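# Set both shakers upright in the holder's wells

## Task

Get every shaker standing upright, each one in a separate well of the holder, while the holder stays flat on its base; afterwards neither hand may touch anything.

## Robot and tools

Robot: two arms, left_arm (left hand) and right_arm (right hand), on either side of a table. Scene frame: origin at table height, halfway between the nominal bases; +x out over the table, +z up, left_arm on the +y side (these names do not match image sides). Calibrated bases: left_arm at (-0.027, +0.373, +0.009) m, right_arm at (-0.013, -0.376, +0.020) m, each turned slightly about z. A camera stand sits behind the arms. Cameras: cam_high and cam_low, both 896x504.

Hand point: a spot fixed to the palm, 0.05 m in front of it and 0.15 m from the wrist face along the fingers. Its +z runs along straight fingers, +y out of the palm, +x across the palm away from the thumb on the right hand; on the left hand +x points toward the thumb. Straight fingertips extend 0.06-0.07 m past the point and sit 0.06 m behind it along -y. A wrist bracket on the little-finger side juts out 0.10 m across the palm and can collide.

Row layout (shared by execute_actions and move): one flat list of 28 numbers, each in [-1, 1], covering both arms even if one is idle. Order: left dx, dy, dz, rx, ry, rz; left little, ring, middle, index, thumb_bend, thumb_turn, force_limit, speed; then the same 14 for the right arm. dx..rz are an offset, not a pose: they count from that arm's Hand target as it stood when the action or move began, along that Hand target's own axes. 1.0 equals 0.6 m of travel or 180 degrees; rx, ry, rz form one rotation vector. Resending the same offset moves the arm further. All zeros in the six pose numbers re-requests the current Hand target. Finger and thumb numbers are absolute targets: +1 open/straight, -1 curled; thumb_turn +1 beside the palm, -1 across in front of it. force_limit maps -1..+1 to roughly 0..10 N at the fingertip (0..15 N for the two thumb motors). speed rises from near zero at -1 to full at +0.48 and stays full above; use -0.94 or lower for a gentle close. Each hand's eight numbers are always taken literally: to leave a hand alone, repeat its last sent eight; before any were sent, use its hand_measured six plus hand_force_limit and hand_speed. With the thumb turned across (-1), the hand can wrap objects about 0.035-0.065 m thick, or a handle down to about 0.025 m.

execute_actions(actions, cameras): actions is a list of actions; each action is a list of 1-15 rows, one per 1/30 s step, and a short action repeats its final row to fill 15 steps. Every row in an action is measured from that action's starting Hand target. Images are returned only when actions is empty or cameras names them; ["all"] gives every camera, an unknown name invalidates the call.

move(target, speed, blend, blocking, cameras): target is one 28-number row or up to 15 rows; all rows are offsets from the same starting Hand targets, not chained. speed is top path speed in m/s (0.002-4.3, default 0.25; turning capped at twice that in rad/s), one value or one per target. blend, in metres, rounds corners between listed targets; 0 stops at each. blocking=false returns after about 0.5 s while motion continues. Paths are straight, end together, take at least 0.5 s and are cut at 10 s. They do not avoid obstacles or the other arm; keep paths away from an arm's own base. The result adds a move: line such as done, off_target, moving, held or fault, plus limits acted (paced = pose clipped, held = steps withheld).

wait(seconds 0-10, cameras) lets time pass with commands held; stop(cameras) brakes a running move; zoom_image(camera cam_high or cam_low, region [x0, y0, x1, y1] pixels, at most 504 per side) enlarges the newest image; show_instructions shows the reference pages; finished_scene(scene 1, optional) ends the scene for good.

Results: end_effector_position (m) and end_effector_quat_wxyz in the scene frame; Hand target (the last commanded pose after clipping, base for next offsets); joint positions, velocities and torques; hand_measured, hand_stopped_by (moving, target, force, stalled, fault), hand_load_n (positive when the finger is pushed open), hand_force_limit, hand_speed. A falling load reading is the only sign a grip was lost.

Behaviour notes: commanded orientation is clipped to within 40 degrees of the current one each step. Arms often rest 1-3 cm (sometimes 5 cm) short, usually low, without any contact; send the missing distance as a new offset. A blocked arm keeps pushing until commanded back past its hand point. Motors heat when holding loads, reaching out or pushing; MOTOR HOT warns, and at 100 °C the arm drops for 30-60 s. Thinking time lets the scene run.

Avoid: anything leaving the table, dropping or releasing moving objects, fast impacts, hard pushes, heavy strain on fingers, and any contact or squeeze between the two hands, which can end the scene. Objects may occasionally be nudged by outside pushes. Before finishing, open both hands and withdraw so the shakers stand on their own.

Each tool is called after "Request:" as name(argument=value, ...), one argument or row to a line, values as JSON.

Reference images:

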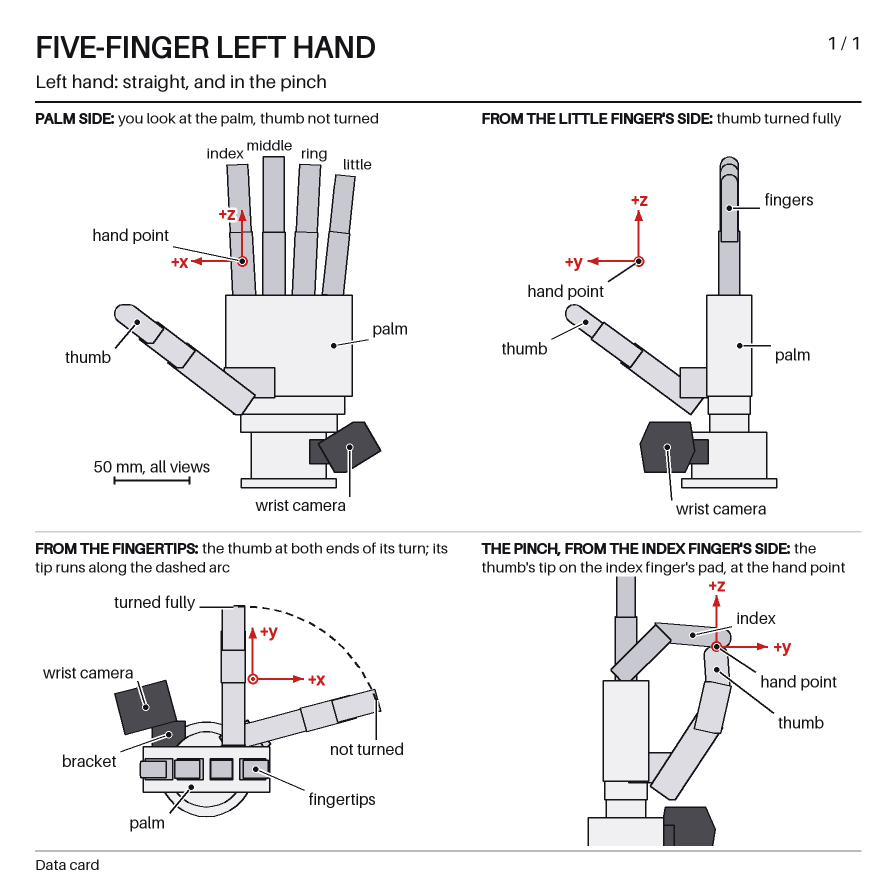

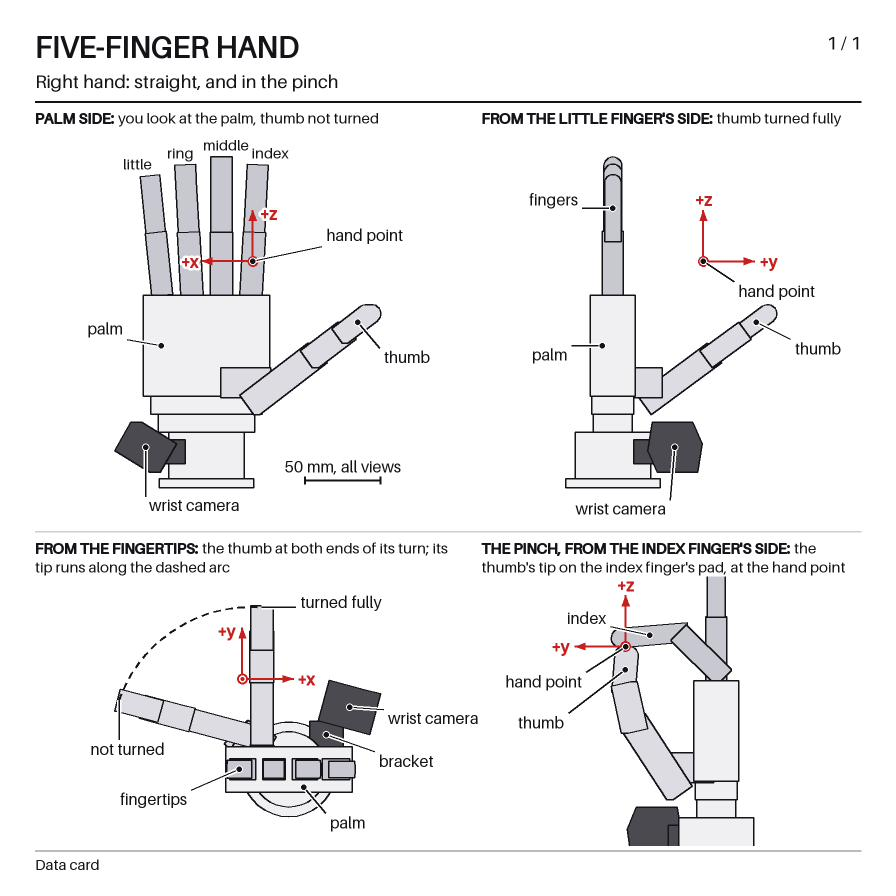

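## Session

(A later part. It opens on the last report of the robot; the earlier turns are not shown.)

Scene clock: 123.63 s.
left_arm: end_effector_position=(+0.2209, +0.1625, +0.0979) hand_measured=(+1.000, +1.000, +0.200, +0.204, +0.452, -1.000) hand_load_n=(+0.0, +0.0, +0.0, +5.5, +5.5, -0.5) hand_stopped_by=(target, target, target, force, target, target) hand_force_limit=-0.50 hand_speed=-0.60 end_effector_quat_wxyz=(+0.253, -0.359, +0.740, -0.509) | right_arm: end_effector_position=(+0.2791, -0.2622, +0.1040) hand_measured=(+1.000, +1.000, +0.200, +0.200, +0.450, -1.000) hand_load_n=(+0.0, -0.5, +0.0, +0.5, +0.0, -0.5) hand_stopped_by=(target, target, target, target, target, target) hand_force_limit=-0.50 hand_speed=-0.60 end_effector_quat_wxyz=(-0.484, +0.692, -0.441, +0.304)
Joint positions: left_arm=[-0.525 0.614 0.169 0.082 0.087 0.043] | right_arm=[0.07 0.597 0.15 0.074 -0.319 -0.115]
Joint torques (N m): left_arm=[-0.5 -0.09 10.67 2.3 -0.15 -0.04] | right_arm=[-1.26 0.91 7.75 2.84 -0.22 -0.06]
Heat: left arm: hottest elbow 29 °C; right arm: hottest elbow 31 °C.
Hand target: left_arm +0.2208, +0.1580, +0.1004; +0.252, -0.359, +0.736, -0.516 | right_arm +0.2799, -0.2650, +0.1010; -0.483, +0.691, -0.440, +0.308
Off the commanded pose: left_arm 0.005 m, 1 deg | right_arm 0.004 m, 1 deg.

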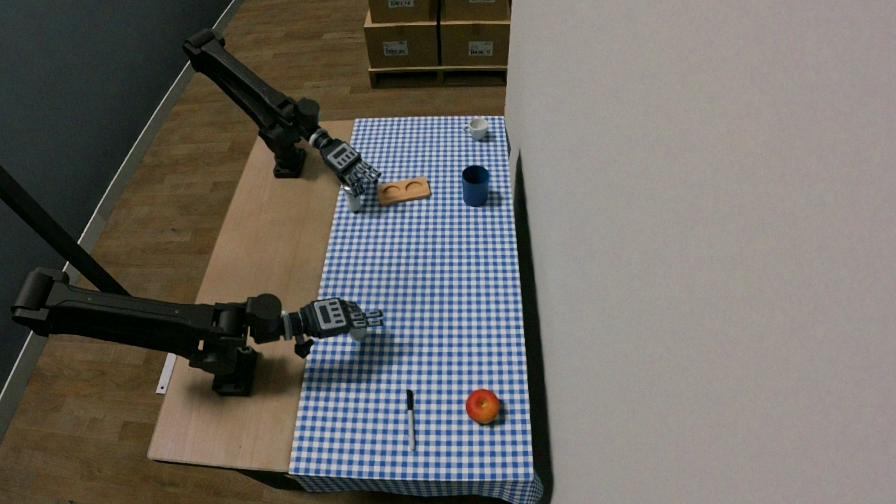

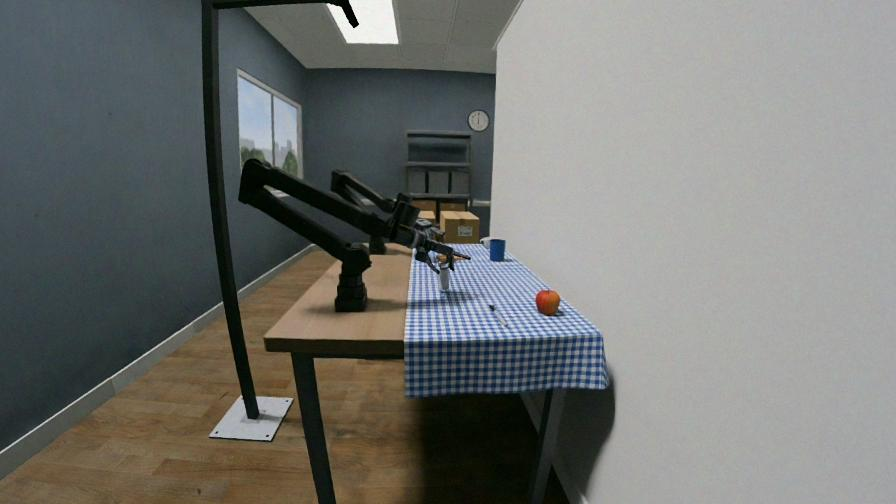

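Request:
execute_actions(
  actions=[
    [[0,0,0,0,0,0,1,1,0.0,0.2,0.45,-1,-0.5,-0.85,0,0,0,0,0,0,1,1,-0.1,-0.1,0.1,-1,-0.4,-0.85]],
  ],
  cameras=["all"],
)

Request:
zoom_image(
  camera="cam_low",
  region=[400, 210, 500, 300],
)

Request:
zoom_image(
  camera="cam_high",
  region=[310, 130, 410, 230],
)

Request:
zoom_image(
  camera="cam_high",
  region=[300, 260, 400, 360],
)

Scene clock: 126.90 s.
left_arm: end_effector_position=(+0.2208, +0.1624, +0.0979) hand_measured=(+1.000, +1.000, +0.160, +0.204, +0.452, -1.000) hand_load_n=(+0.0, +0.0, +2.5, +2.5, +6.5, +0.5) hand_stopped_by=(target, target, force, force, target, target) hand_force_limit=-0.50 hand_speed=-0.85 end_effector_quat_wxyz=(+0.253, -0.360, +0.740, -0.509) | right_arm: end_effector_position=(+0.2793, -0.2621, +0.1042) hand_measured=(+1.000, +1.000, +0.160, +0.160, +0.434, -1.000) hand_load_n=(+0.0, +0.0, +4.0, +4.5, +7.5, +0.5) hand_stopped_by=(target, target, force, force, force, target) hand_force_limit=-0.40 hand_speed=-0.85 end_effector_quat_wxyz=(-0.485, +0.692, -0.440, +0.304)
Joint positions: left_arm=[-0.525 0.614 0.169 0.082 0.087 0.042] | right_arm=[0.07 0.597 0.15 0.075 -0.319 -0.115]
Joint torques (N m): left_arm=[-1.08 -0.44 10.78 2.51 -0.1 -0.05] | right_arm=[-1.14 0.26 7.73 2.7 -0.2 0.04]
Heat: left arm: hottest elbow 29 °C; right arm: hottest elbow 31 °C.
Hand target: left_arm +0.2208, +0.1580, +0.1005; +0.251, -0.359, +0.736, -0.516 | right_arm +0.2799, -0.2650, +0.1010; -0.484, +0.691, -0.440, +0.308
Off the commanded pose: left_arm 0.005 m, 1 deg | right_arm 0.004 m, 1 deg.

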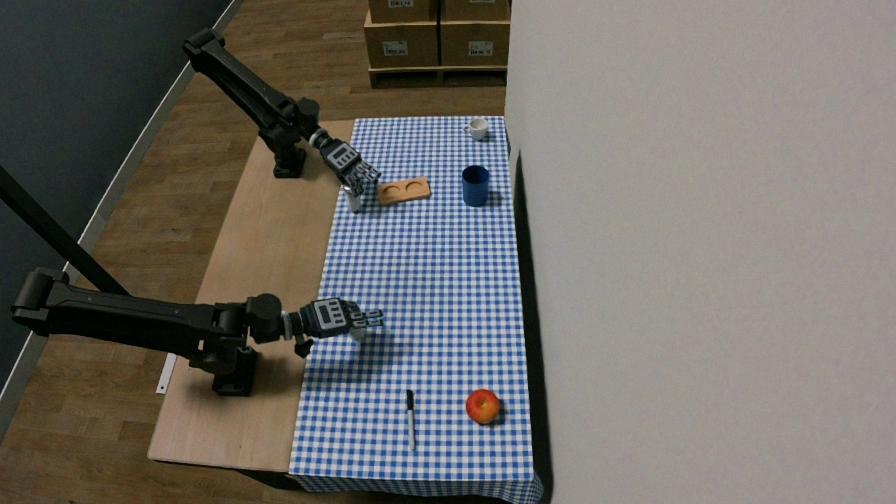

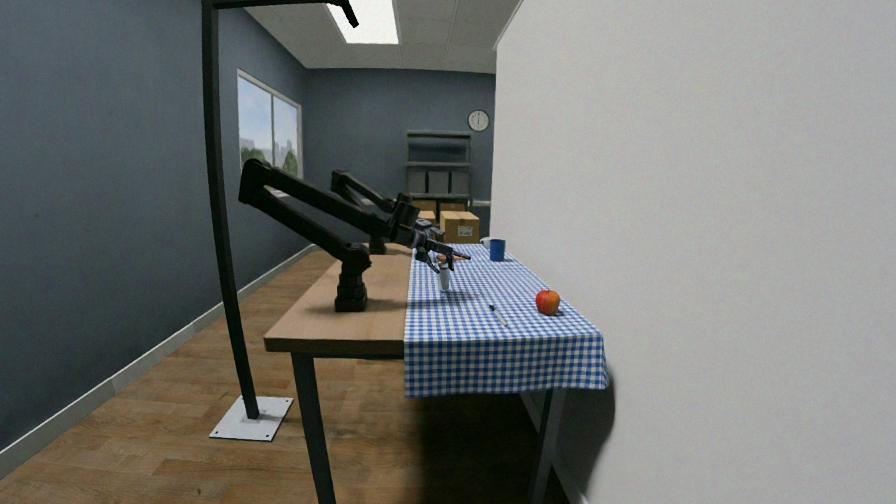

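Scaled by 5.040 from the camera's 896x504 image, which has a finer 1280x720 frame.

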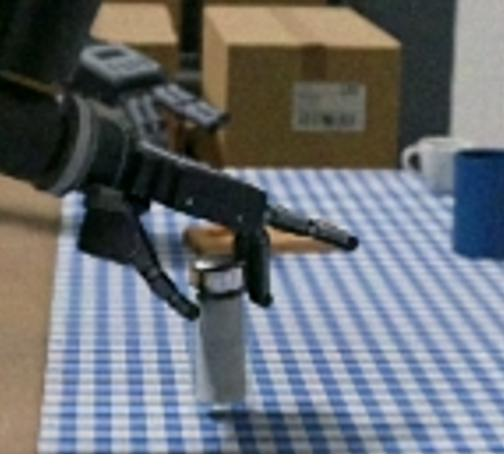

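Scaled by 5.040 from the camera's 896x504 image, which has a finer 1280x720 frame.

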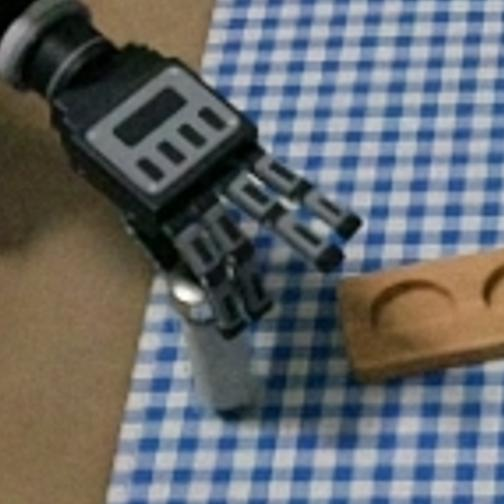

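Scaled by 5.040 from the camera's 896x504 image, which has a finer 1280x720 frame.

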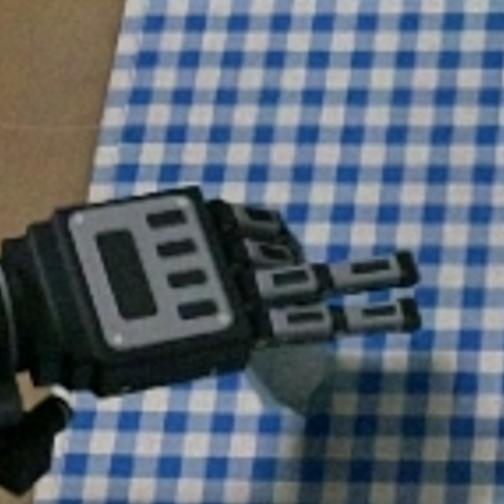

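Request:
move(
  target=[0,-0.1097,-0.0399,0,0,0,1,1,0.0,0.2,0.45,-1,-0.5,-0.85,0,-0.1097,-0.0399,0,0,0,1,1,-0.1,-0.1,0.1,-1,-0.4,-0.85],
  speed=0.07,
  cameras=["all"],
)

Request:
zoom_image(
  camera="cam_low",
  region=[400, 190, 500, 290],
)

Request:
zoom_image(
  camera="cam_high",
  region=[310, 130, 410, 230],
)

Request:
zoom_image(
  camera="cam_high",
  region=[300, 240, 400, 340],
)

Scene clock: 130.23 s.
left_arm: end_effector_position=(+0.2152, +0.1661, +0.1413) hand_measured=(+1.000, +1.000, +0.160, +0.204, +0.450, -1.000) hand_load_n=(+0.0, +0.0, +0.0, +0.0, +0.0, +0.5) hand_stopped_by=(target, target, force, force, target, target) hand_force_limit=-0.50 hand_speed=-0.85 end_effector_quat_wxyz=(+0.246, -0.365, +0.748, -0.498) | right_arm: end_effector_position=(+0.2560, -0.2657, +0.1126) hand_measured=(+1.000, +1.000, +0.160, +0.160, +0.434, -1.000) hand_load_n=(+0.0, +0.0, +3.5, +2.5, +6.5, +0.5) hand_stopped_by=(target, target, force, force, force, target) hand_force_limit=-0.40 hand_speed=-0.85 end_effector_quat_wxyz=(-0.456, +0.709, -0.463, +0.274)
Joint positions: left_arm=[-0.525 0.495 0.285 -0.185 0.087 0.042] | right_arm=[0.07 0.468 0.207 -0.212 -0.313 -0.119]
Joint torques (N m): left_arm=[-0.32 -0.91 15.65 1.25 -0.16 -0.1] | right_arm=[0.03 -0.73 15.25 1.76 -0.26 0.02]
Heat: left arm: hottest elbow 29 °C; right arm: hottest elbow 31 °C.
Hand target: left_arm +0.2207, +0.1580, +0.1705; +0.251, -0.359, +0.736, -0.516 | right_arm +0.2799, -0.2649, +0.1711; -0.484, +0.691, -0.440, +0.308
Off the commanded pose: left_arm 0.031 m, 3 deg | right_arm 0.063 m, 6 deg.
move: off_target (left_arm, right_arm)

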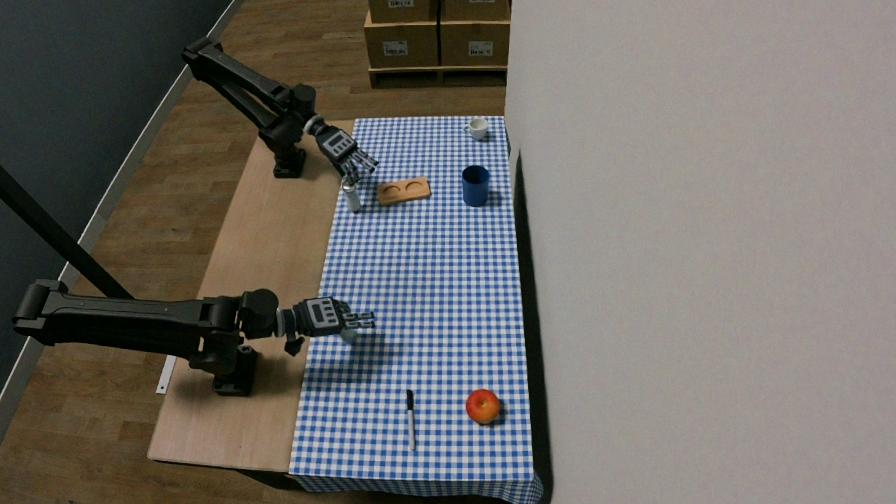

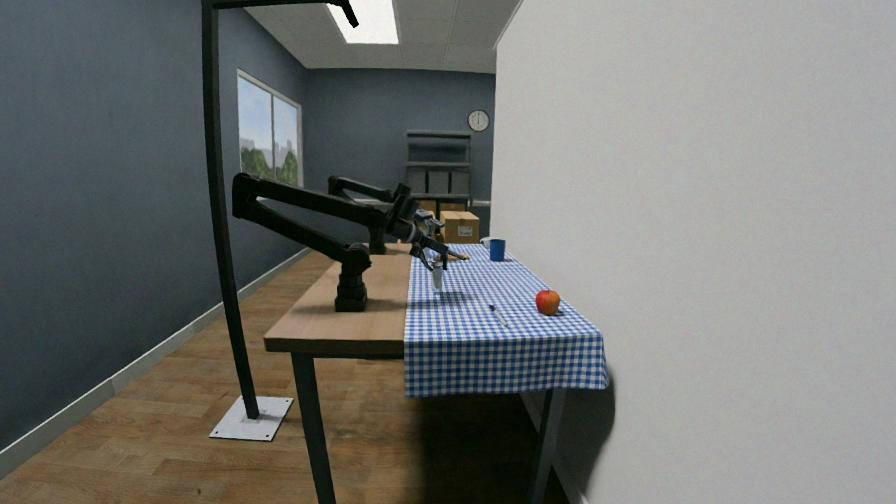

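Scaled by 5.040 from the camera's 896x504 image, which has a finer 1280x720 frame.

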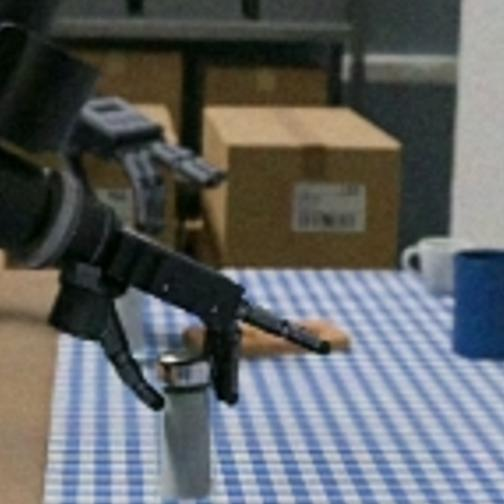

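Scaled by 5.040 from the camera's 896x504 image, which has a finer 1280x720 frame.

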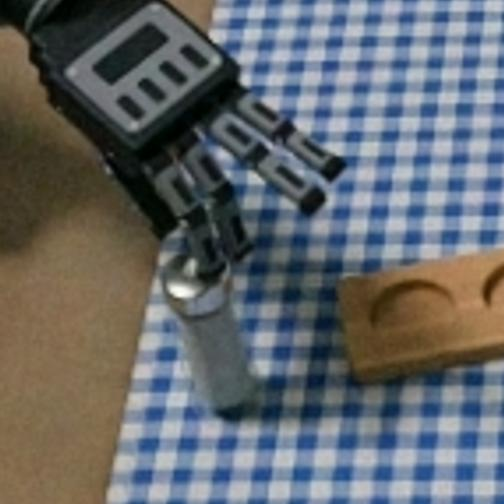

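Scaled by 5.040 from the camera's 896x504 image, which has a finer 1280x720 frame.

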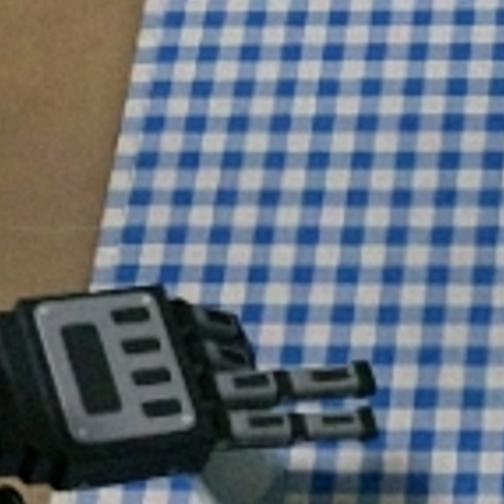

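Request:
move(
  target=[0,0,0,0,0,0,1,1,0.6,0.6,1,-1,-0.5,-0.6,0,0,0,0,0,0,1,1,-0.1,-0.1,0.1,-1,-0.4,-0.85],
  speed=0.07,
  cameras=["all"],
)

Request:
zoom_image(
  camera="cam_low",
  region=[400, 190, 500, 290],
)

Scene clock: 133.63 s.
left_arm: end_effector_position=(+0.2152, +0.1661, +0.1413) hand_measured=(+1.000, +1.000, +0.600, +0.600, +1.000, -1.000) hand_load_n=(+0.0, +0.0, +0.0, +0.0, +0.0, +0.0) hand_stopped_by=(target, target, target, target, target, target) hand_force_limit=-0.50 hand_speed=-0.60 end_effector_quat_wxyz=(+0.246, -0.365, +0.748, -0.498) | right_arm: end_effector_position=(+0.2561, -0.2657, +0.1127) hand_measured=(+1.000, +1.000, +0.160, +0.160, +0.434, -1.000) hand_load_n=(+0.0, +0.0, +3.5, +3.0, +7.0, +0.5) hand_stopped_by=(target, target, force, force, force, target) hand_force_limit=-0.40 hand_speed=-0.85 end_effector_quat_wxyz=(-0.456, +0.709, -0.463, +0.274)
Joint positions: left_arm=[-0.525 0.495 0.285 -0.185 0.087 0.042] | right_arm=[0.07 0.468 0.207 -0.212 -0.313 -0.119]
Joint torques (N m): left_arm=[0.21 -1.38 15.42 1.2 -0.14 -0.04] | right_arm=[-0.09 -0.73 15.31 1.65 -0.19 0.05]
Heat: left arm: hottest elbow 30 °C; right arm: hottest elbow 34 °C.
Hand target: left_arm +0.2207, +0.1580, +0.1705; +0.251, -0.359, +0.736, -0.516 | right_arm +0.2799, -0.2649, +0.1711; -0.484, +0.691, -0.440, +0.308
Off the commanded pose: left_arm 0.031 m, 3 deg | right_arm 0.063 m, 6 deg.
move: off_target (left_arm, right_arm)

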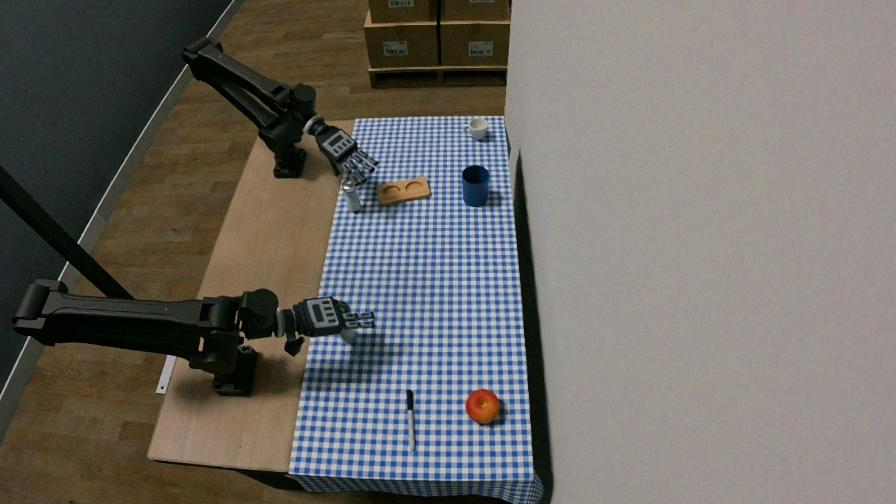

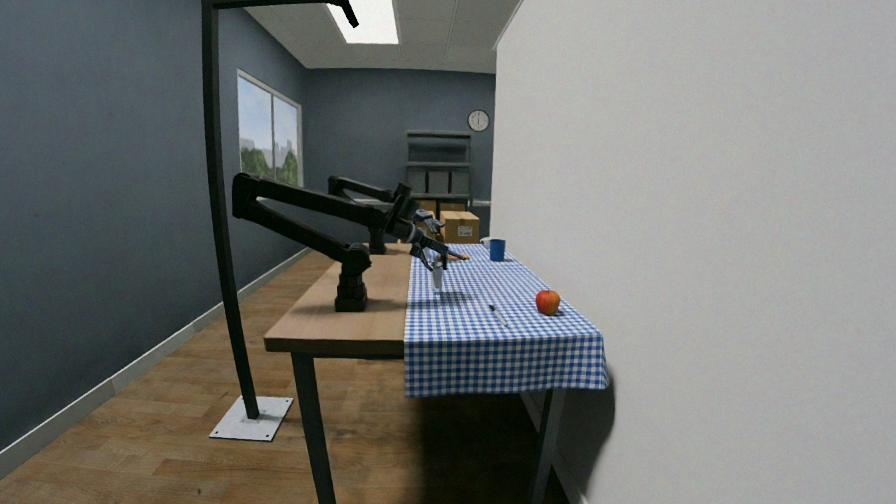

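Scaled by 5.040 from the camera's 896x504 image, which has a finer 1280x720 frame.

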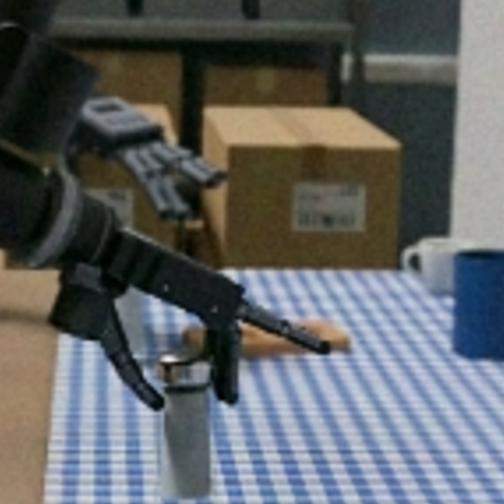

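Request:
move(
  target=[0,0,0,0,0,0,1,1,0.6,0.6,1,-1,-0.5,-0.6,0.0142,-0.0887,0,0,0,0,1,1,-0.1,-0.1,0.1,-1,-0.4,-0.85],
  speed=0.1,
  cameras=["all"],
)

Request:
zoom_image(
  camera="cam_low",
  region=[400, 190, 500, 290],
)

Scene clock: 137.10 s.
left_arm: end_effector_position=(+0.2152, +0.1661, +0.1413) hand_measured=(+1.000, +1.000, +0.600, +0.600, +1.000, -1.000) hand_load_n=(+0.0, +0.0, +0.0, +0.0, +0.0, +0.0) hand_stopped_by=(target, target, target, target, target, target) hand_force_limit=-0.50 hand_speed=-0.60 end_effector_quat_wxyz=(+0.246, -0.365, +0.748, -0.498) | right_arm: end_effector_position=(+0.2794, -0.2648, +0.1701) hand_measured=(+1.000, +1.000, +0.160, +0.160, +0.434, -1.000) hand_load_n=(+0.0, +0.0, +3.5, +2.5, +6.5, +0.5) hand_stopped_by=(target, target, force, force, force, target) hand_force_limit=-0.40 hand_speed=-0.85 end_effector_quat_wxyz=(-0.462, +0.706, -0.458, +0.280)
Joint positions: left_arm=[-0.525 0.495 0.285 -0.185 0.087 0.042] | right_arm=[0.059 0.518 0.36 -0.296 -0.325 -0.124]
Joint torques (N m): left_arm=[-1.38 -1.08 15.62 1.02 -0.11 -0.09] | right_arm=[-0.44 0.09 14.78 1.85 -0.33 0.02]
Heat: left arm: hottest elbow 32 °C; right arm: hottest elbow 36 °C.
Hand target: left_arm +0.2207, +0.1580, +0.1705; +0.251, -0.359, +0.736, -0.516 | right_arm +0.3000, -0.2649, +0.2210; -0.483, +0.691, -0.440, +0.308
Off the commanded pose: left_arm 0.031 m, 3 deg | right_arm 0.055 m, 5 deg.
move: off_target (left_arm, right_arm)

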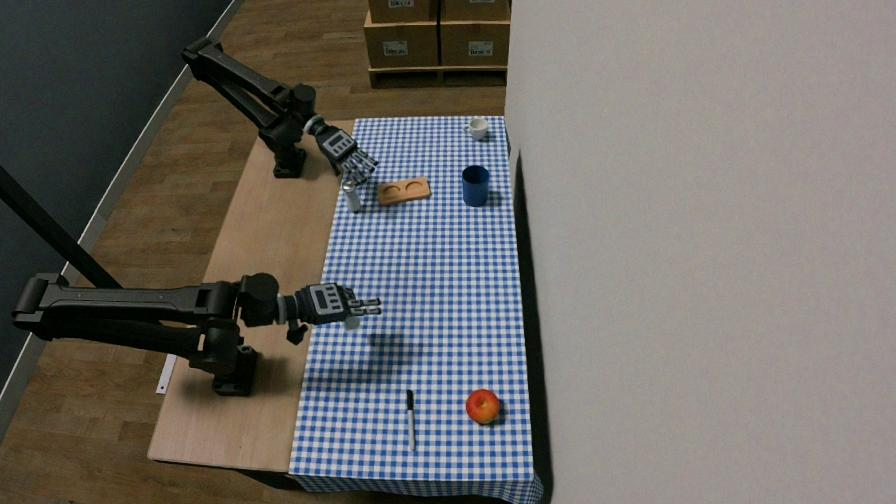

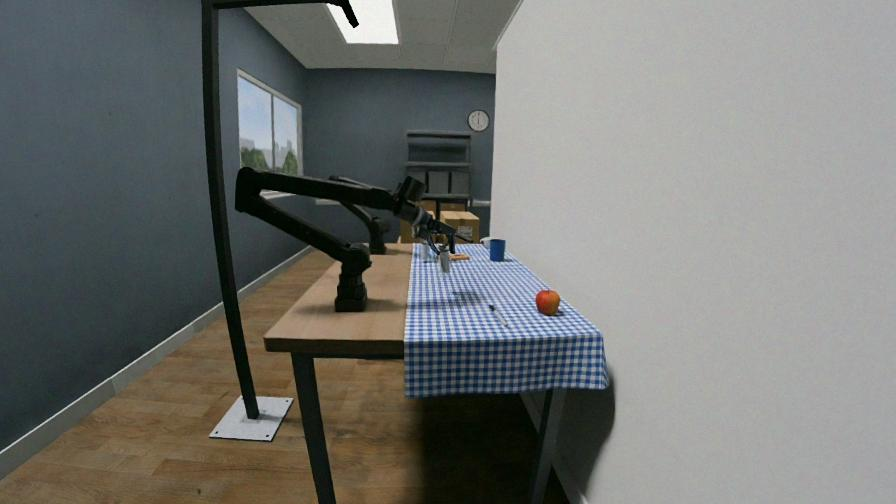

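Scaled by 5.040 from the camera's 896x504 image, which has a finer 1280x720 frame.

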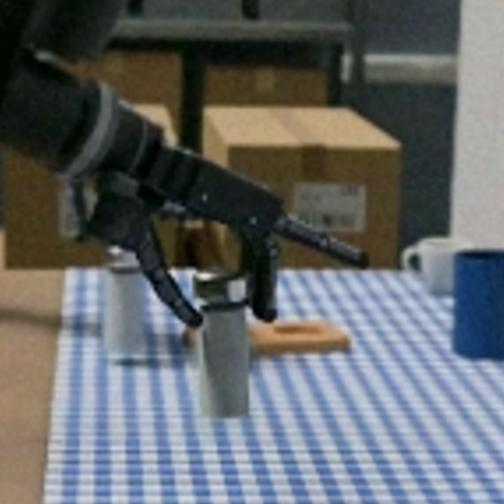

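Request:
zoom_image(
  camera="cam_high",
  region=[310, 130, 410, 230],
)

Request:
zoom_image(
  camera="cam_high",
  region=[300, 240, 400, 340],
)

Scaled by 5.040 from the camera's 896x504 image, which has a finer 1280x720 frame.

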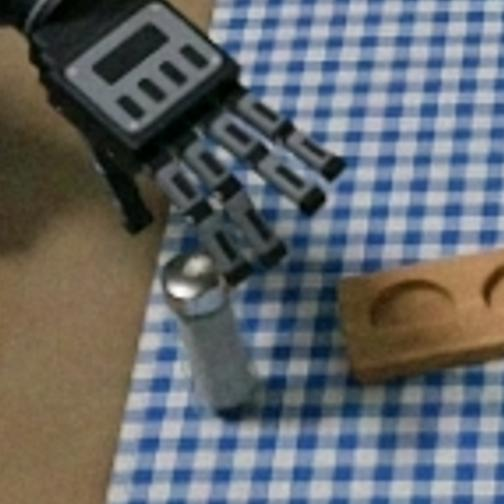

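Scaled by 5.040 from the camera's 896x504 image, which has a finer 1280x720 frame.

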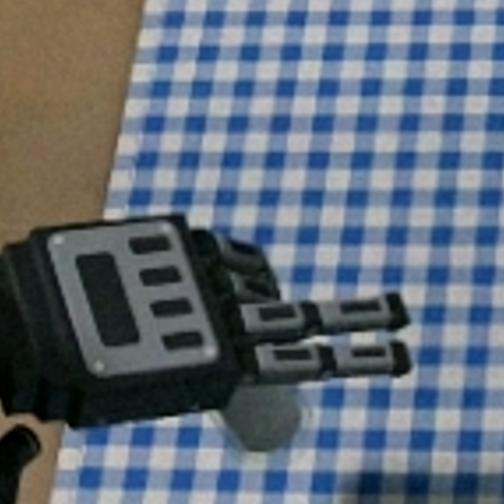

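Request:
move(
  target=[0.005,0.1222,0.0447,0,0,0,1,1,0.6,0.6,1,-1,-0.5,-0.6,-0.2996,-0.2031,0.2705,0.0269,-0.1855,-0.0584,1,1,-0.1,-0.1,0.1,-1,-0.4,-0.85],
  speed=0.12,
  cameras=["all"],
)

Request:
zoom_image(
  camera="cam_high",
  region=[310, 130, 410, 230],
)

Request:
zoom_image(
  camera="cam_low",
  region=[400, 190, 500, 290],
)

Scene clock: 151.47 s.
left_arm: end_effector_position=(+0.2199, +0.1598, +0.0914) hand_measured=(+1.000, +1.000, +0.600, +0.600, +1.000, -1.000) hand_load_n=(+0.0, -0.5, +0.0, +0.0, +0.0, +0.0) hand_stopped_by=(target, target, target, target, target, target) hand_force_limit=-0.50 hand_speed=-0.60 end_effector_quat_wxyz=(+0.254, -0.358, +0.739, -0.510) | right_arm: end_effector_position=(+0.3735, -0.0403, +0.2255) hand_measured=(+1.000, +1.000, +0.160, +0.160, +0.434, -1.000) hand_load_n=(+0.0, +0.0, +3.0, +2.5, +6.5, +0.5) hand_stopped_by=(target, target, force, force, force, target) hand_force_limit=-0.40 hand_speed=-0.85 end_effector_quat_wxyz=(-0.552, +0.790, -0.237, +0.126)
Joint positions: left_arm=[-0.542 0.64 0.153 0.128 0.071 0.038] | right_arm=[0.455 1.241 0.835 -0.022 -0.526 -0.157]
Joint torques (N m): left_arm=[-0.67 0.03 10.45 2.24 -0.14 -0.13] | right_arm=[0.38 -8 14.3 2.97 -0.4 0.01]
Heat: left arm: hottest elbow 35 °C; right arm: hottest elbow 43 °C.
Hand target: left_arm +0.2190, +0.1555, +0.0925; +0.251, -0.359, +0.736, -0.516 | right_arm +0.4001, -0.0198, +0.2800; -0.588, +0.766, -0.205, +0.158
Off the commanded pose: left_arm 0.004 m, 1 deg | right_arm 0.064 m, 7 deg.
move: off_target (right_arm)

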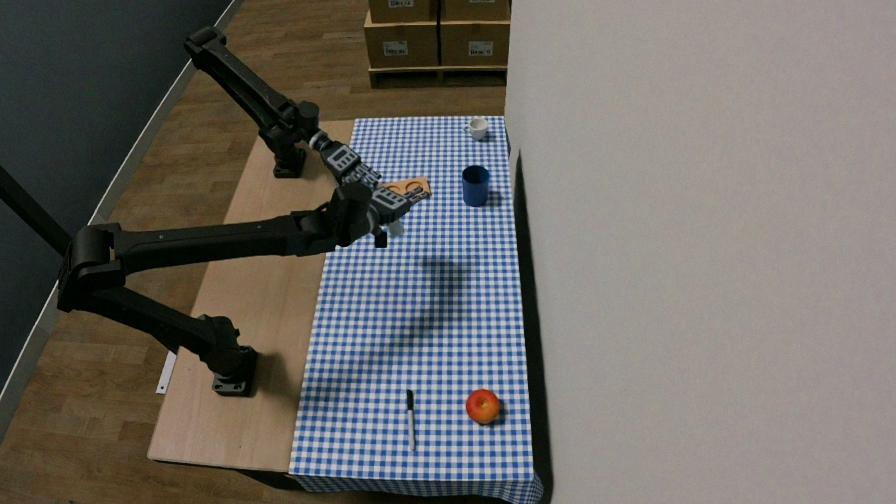

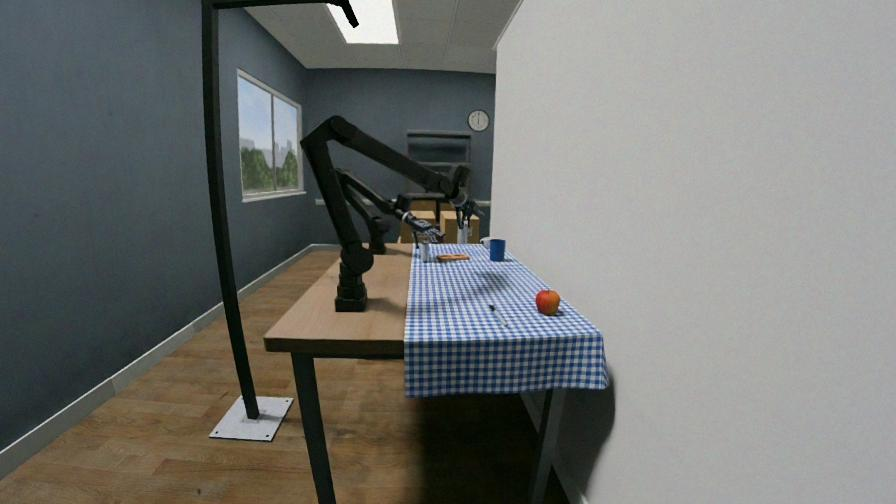

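Scaled by 5.040 from the camera's 896x504 image, which has a finer 1280x720 frame.

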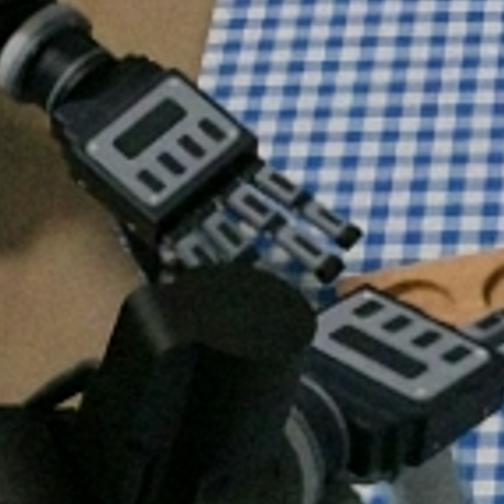

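Scaled by 5.040 from the camera's 896x504 image, which has a finer 1280x720 frame.

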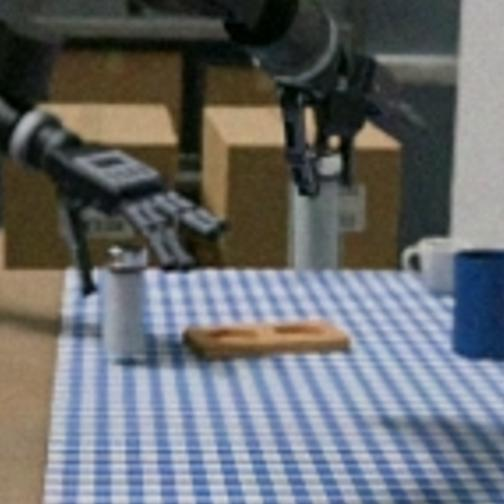

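Request:
move(
  target=[0,0.0125,0.0045,0,0,0,1,1,0.35,0.35,0.55,-1,-0.5,-0.6,0,0,0,0,0,0,1,1,-0.1,-0.1,0.1,-1,-0.4,-0.85],
  speed=0.06,
  cameras=["all"],
)

Request:
zoom_image(
  camera="cam_low",
  region=[400, 190, 500, 290],
)

Scene clock: 155.07 s.
left_arm: end_effector_position=(+0.2195, +0.1601, +0.0826) hand_measured=(+1.000, +1.000, +0.350, +0.350, +0.550, -1.000) hand_load_n=(+0.0, +0.0, +0.0, +0.0, +0.5, +0.0) hand_stopped_by=(target, target, target, target, target, target) hand_force_limit=-0.50 hand_speed=-0.60 end_effector_quat_wxyz=(+0.254, -0.359, +0.739, -0.510) | right_arm: end_effector_position=(+0.3735, -0.0403, +0.2255) hand_measured=(+1.000, +1.000, +0.160, +0.160, +0.434, -1.000) hand_load_n=(+0.0, +0.0, +3.0, +2.5, +6.5, +0.5) hand_stopped_by=(target, target, force, force, force, target) hand_force_limit=-0.40 hand_speed=-0.85 end_effector_quat_wxyz=(-0.552, +0.790, -0.237, +0.126)
Joint positions: left_arm=[-0.542 0.672 0.135 0.177 0.07 0.037] | right_arm=[0.455 1.241 0.835 -0.022 -0.526 -0.157]
Joint torques (N m): left_arm=[-0.85 -0.21 10.4 2.26 -0.11 -0.04] | right_arm=[1.38 -8.29 14.48 3.21 -0.47 0.04]
Heat: left arm: hottest elbow 34 °C; right arm: hottest elbow 43 °C.
Hand target: left_arm +0.2190, +0.1556, +0.0845; +0.252, -0.359, +0.736, -0.516 | right_arm +0.4001, -0.0198, +0.2800; -0.588, +0.766, -0.205, +0.158
Off the commanded pose: left_arm 0.005 m, 1 deg | right_arm 0.064 m, 7 deg.
move: off_target (right_arm)

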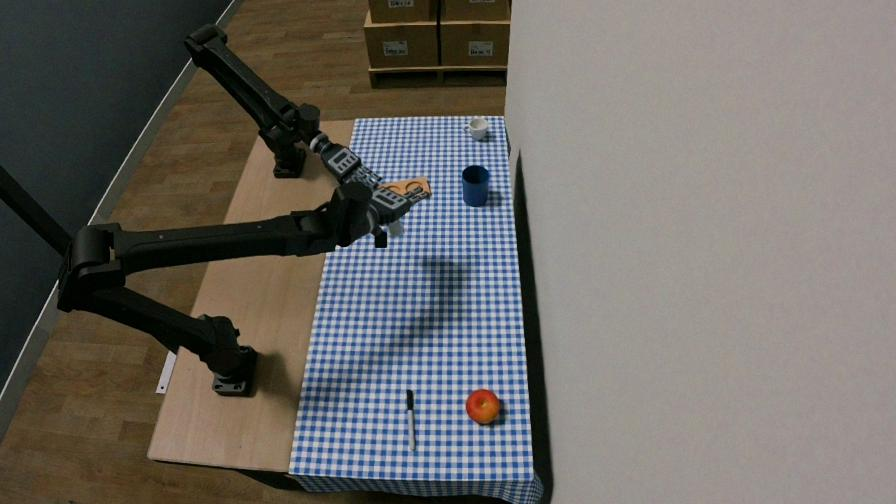

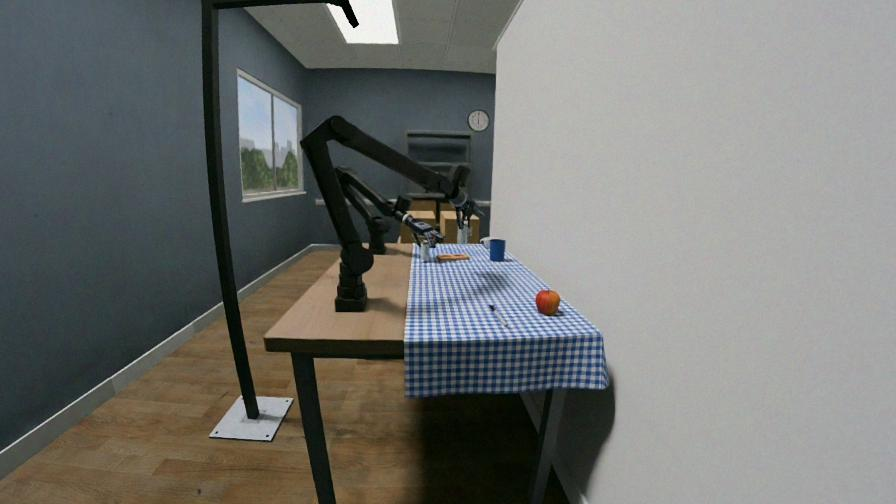

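Scaled by 5.040 from the camera's 896x504 image, which has a finer 1280x720 frame.

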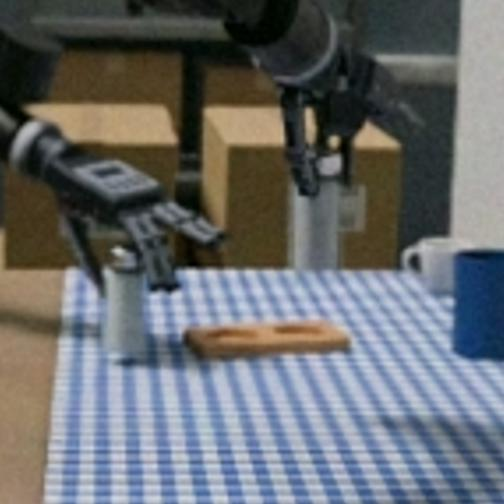

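Request:
execute_actions(
  actions=[
    [[0,0,0,0,0,0,1,1,-0.1,-0.1,0.15,-1,-0.1,-0.87,0,0,0,0,0,0,1,1,-0.1,-0.1,0.1,-1,-0.4,-0.85]],
  ],
  cameras=["all"],
)

Request:
zoom_image(
  camera="cam_low",
  region=[400, 190, 500, 290],
)

Scene clock: 157.10 s.
left_arm: end_effector_position=(+0.2194, +0.1601, +0.0824) hand_measured=(+1.000, +1.000, +0.136, +0.170, +0.472, -1.000) hand_load_n=(-0.5, +0.0, +5.0, +0.0, +7.0, +1.0) hand_stopped_by=(target, target, force, force, force, target) hand_force_limit=-0.10 hand_speed=-0.87 end_effector_quat_wxyz=(+0.254, -0.359, +0.739, -0.510) | right_arm: end_effector_position=(+0.3735, -0.0403, +0.2255) hand_measured=(+1.000, +1.000, +0.160, +0.160, +0.434, -1.000) hand_load_n=(+0.0, +0.0, +3.0, +2.5, +6.5, +0.5) hand_stopped_by=(target, target, force, force, force, target) hand_force_limit=-0.40 hand_speed=-0.85 end_effector_quat_wxyz=(-0.552, +0.790, -0.237, +0.126)
Joint positions: left_arm=[-0.542 0.672 0.135 0.177 0.07 0.037] | right_arm=[0.455 1.241 0.835 -0.022 -0.526 -0.157]
Joint torques (N m): left_arm=[-0.79 -0.5 10.19 2.19 -0.11 0.01] | right_arm=[0.32 -8.41 14.15 3.18 -0.41 0.05]
Heat: left arm: hottest elbow 34 °C; right arm: hottest elbow 43 °C.
Hand target: left_arm +0.2191, +0.1556, +0.0845; +0.252, -0.359, +0.736, -0.516 | right_arm +0.4001, -0.0198, +0.2800; -0.588, +0.766, -0.205, +0.158
Off the commanded pose: left_arm 0.005 m, 1 deg | right_arm 0.064 m, 7 deg.

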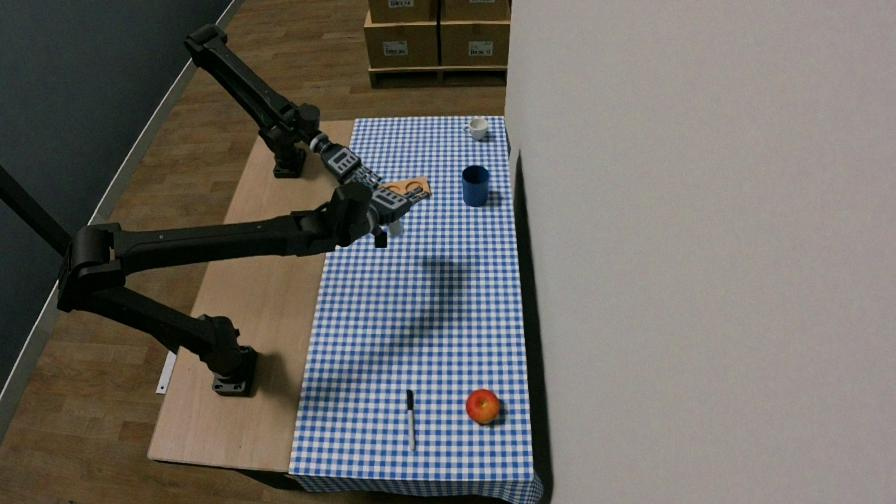

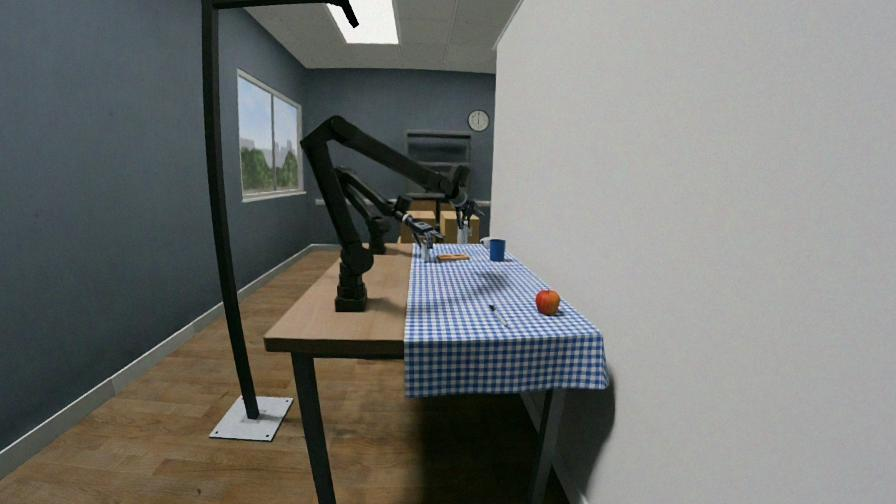

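Scaled by 5.040 from the camera's 896x504 image, which has a finer 1280x720 frame.

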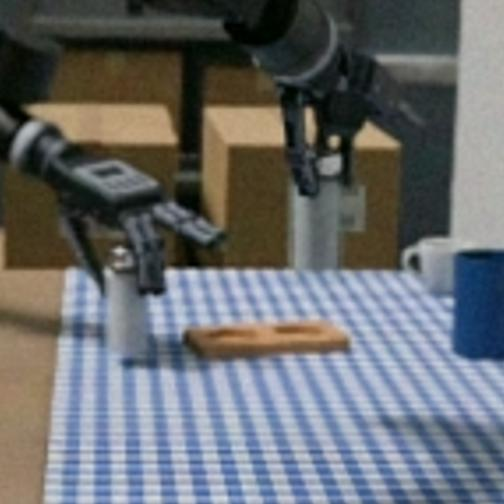

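Request:
execute_actions(
  actions=[
    [[0,0,0,0,0,0,1,1,-0.1,-0.15,0.15,-1,-0.1,-0.87,0,0,0,0,0,0,1,1,-0.1,-0.1,0.1,-1,-0.4,-0.85]],
  ],
  cameras=[],
)

Scene clock: 158.73 s.
left_arm: end_effector_position=(+0.2194, +0.1601, +0.0824) hand_measured=(+1.000, +1.000, +0.136, +0.150, +0.472, -1.000) hand_load_n=(+0.0, +0.0, +3.5, +5.5, +8.5, +0.5) hand_stopped_by=(target, target, force, force, force, target) hand_force_limit=-0.10 hand_speed=-0.87 end_effector_quat_wxyz=(+0.254, -0.359, +0.739, -0.510) | right_arm: end_effector_position=(+0.3735, -0.0403, +0.2255) hand_measured=(+1.000, +1.000, +0.160, +0.160, +0.434, -1.000) hand_load_n=(+0.0, +0.0, +3.0, +2.5, +6.5, +0.5) hand_stopped_by=(target, target, force, force, force, target) hand_force_limit=-0.40 hand_speed=-0.85 end_effector_quat_wxyz=(-0.552, +0.790, -0.237, +0.126)
Joint positions: left_arm=[-0.542 0.672 0.135 0.177 0.07 0.036] | right_arm=[0.455 1.241 0.835 -0.022 -0.526 -0.157]
Joint torques (N m): left_arm=[-1.03 -0.03 10.3 1.99 -0.14 -0.1] | right_arm=[0.85 -8 14.45 3.36 -0.45 0.01]
Heat: left arm: hottest elbow 33 °C; right arm: hottest elbow 43 °C.
Hand target: left_arm +0.2191, +0.1556, +0.0845; +0.251, -0.359, +0.736, -0.516 | right_arm +0.4001, -0.0198, +0.2800; -0.588, +0.766, -0.205, +0.158
Off the commanded pose: left_arm 0.005 m, 1 deg | right_arm 0.064 m, 7 deg.
No camera images: "cameras" was empty.


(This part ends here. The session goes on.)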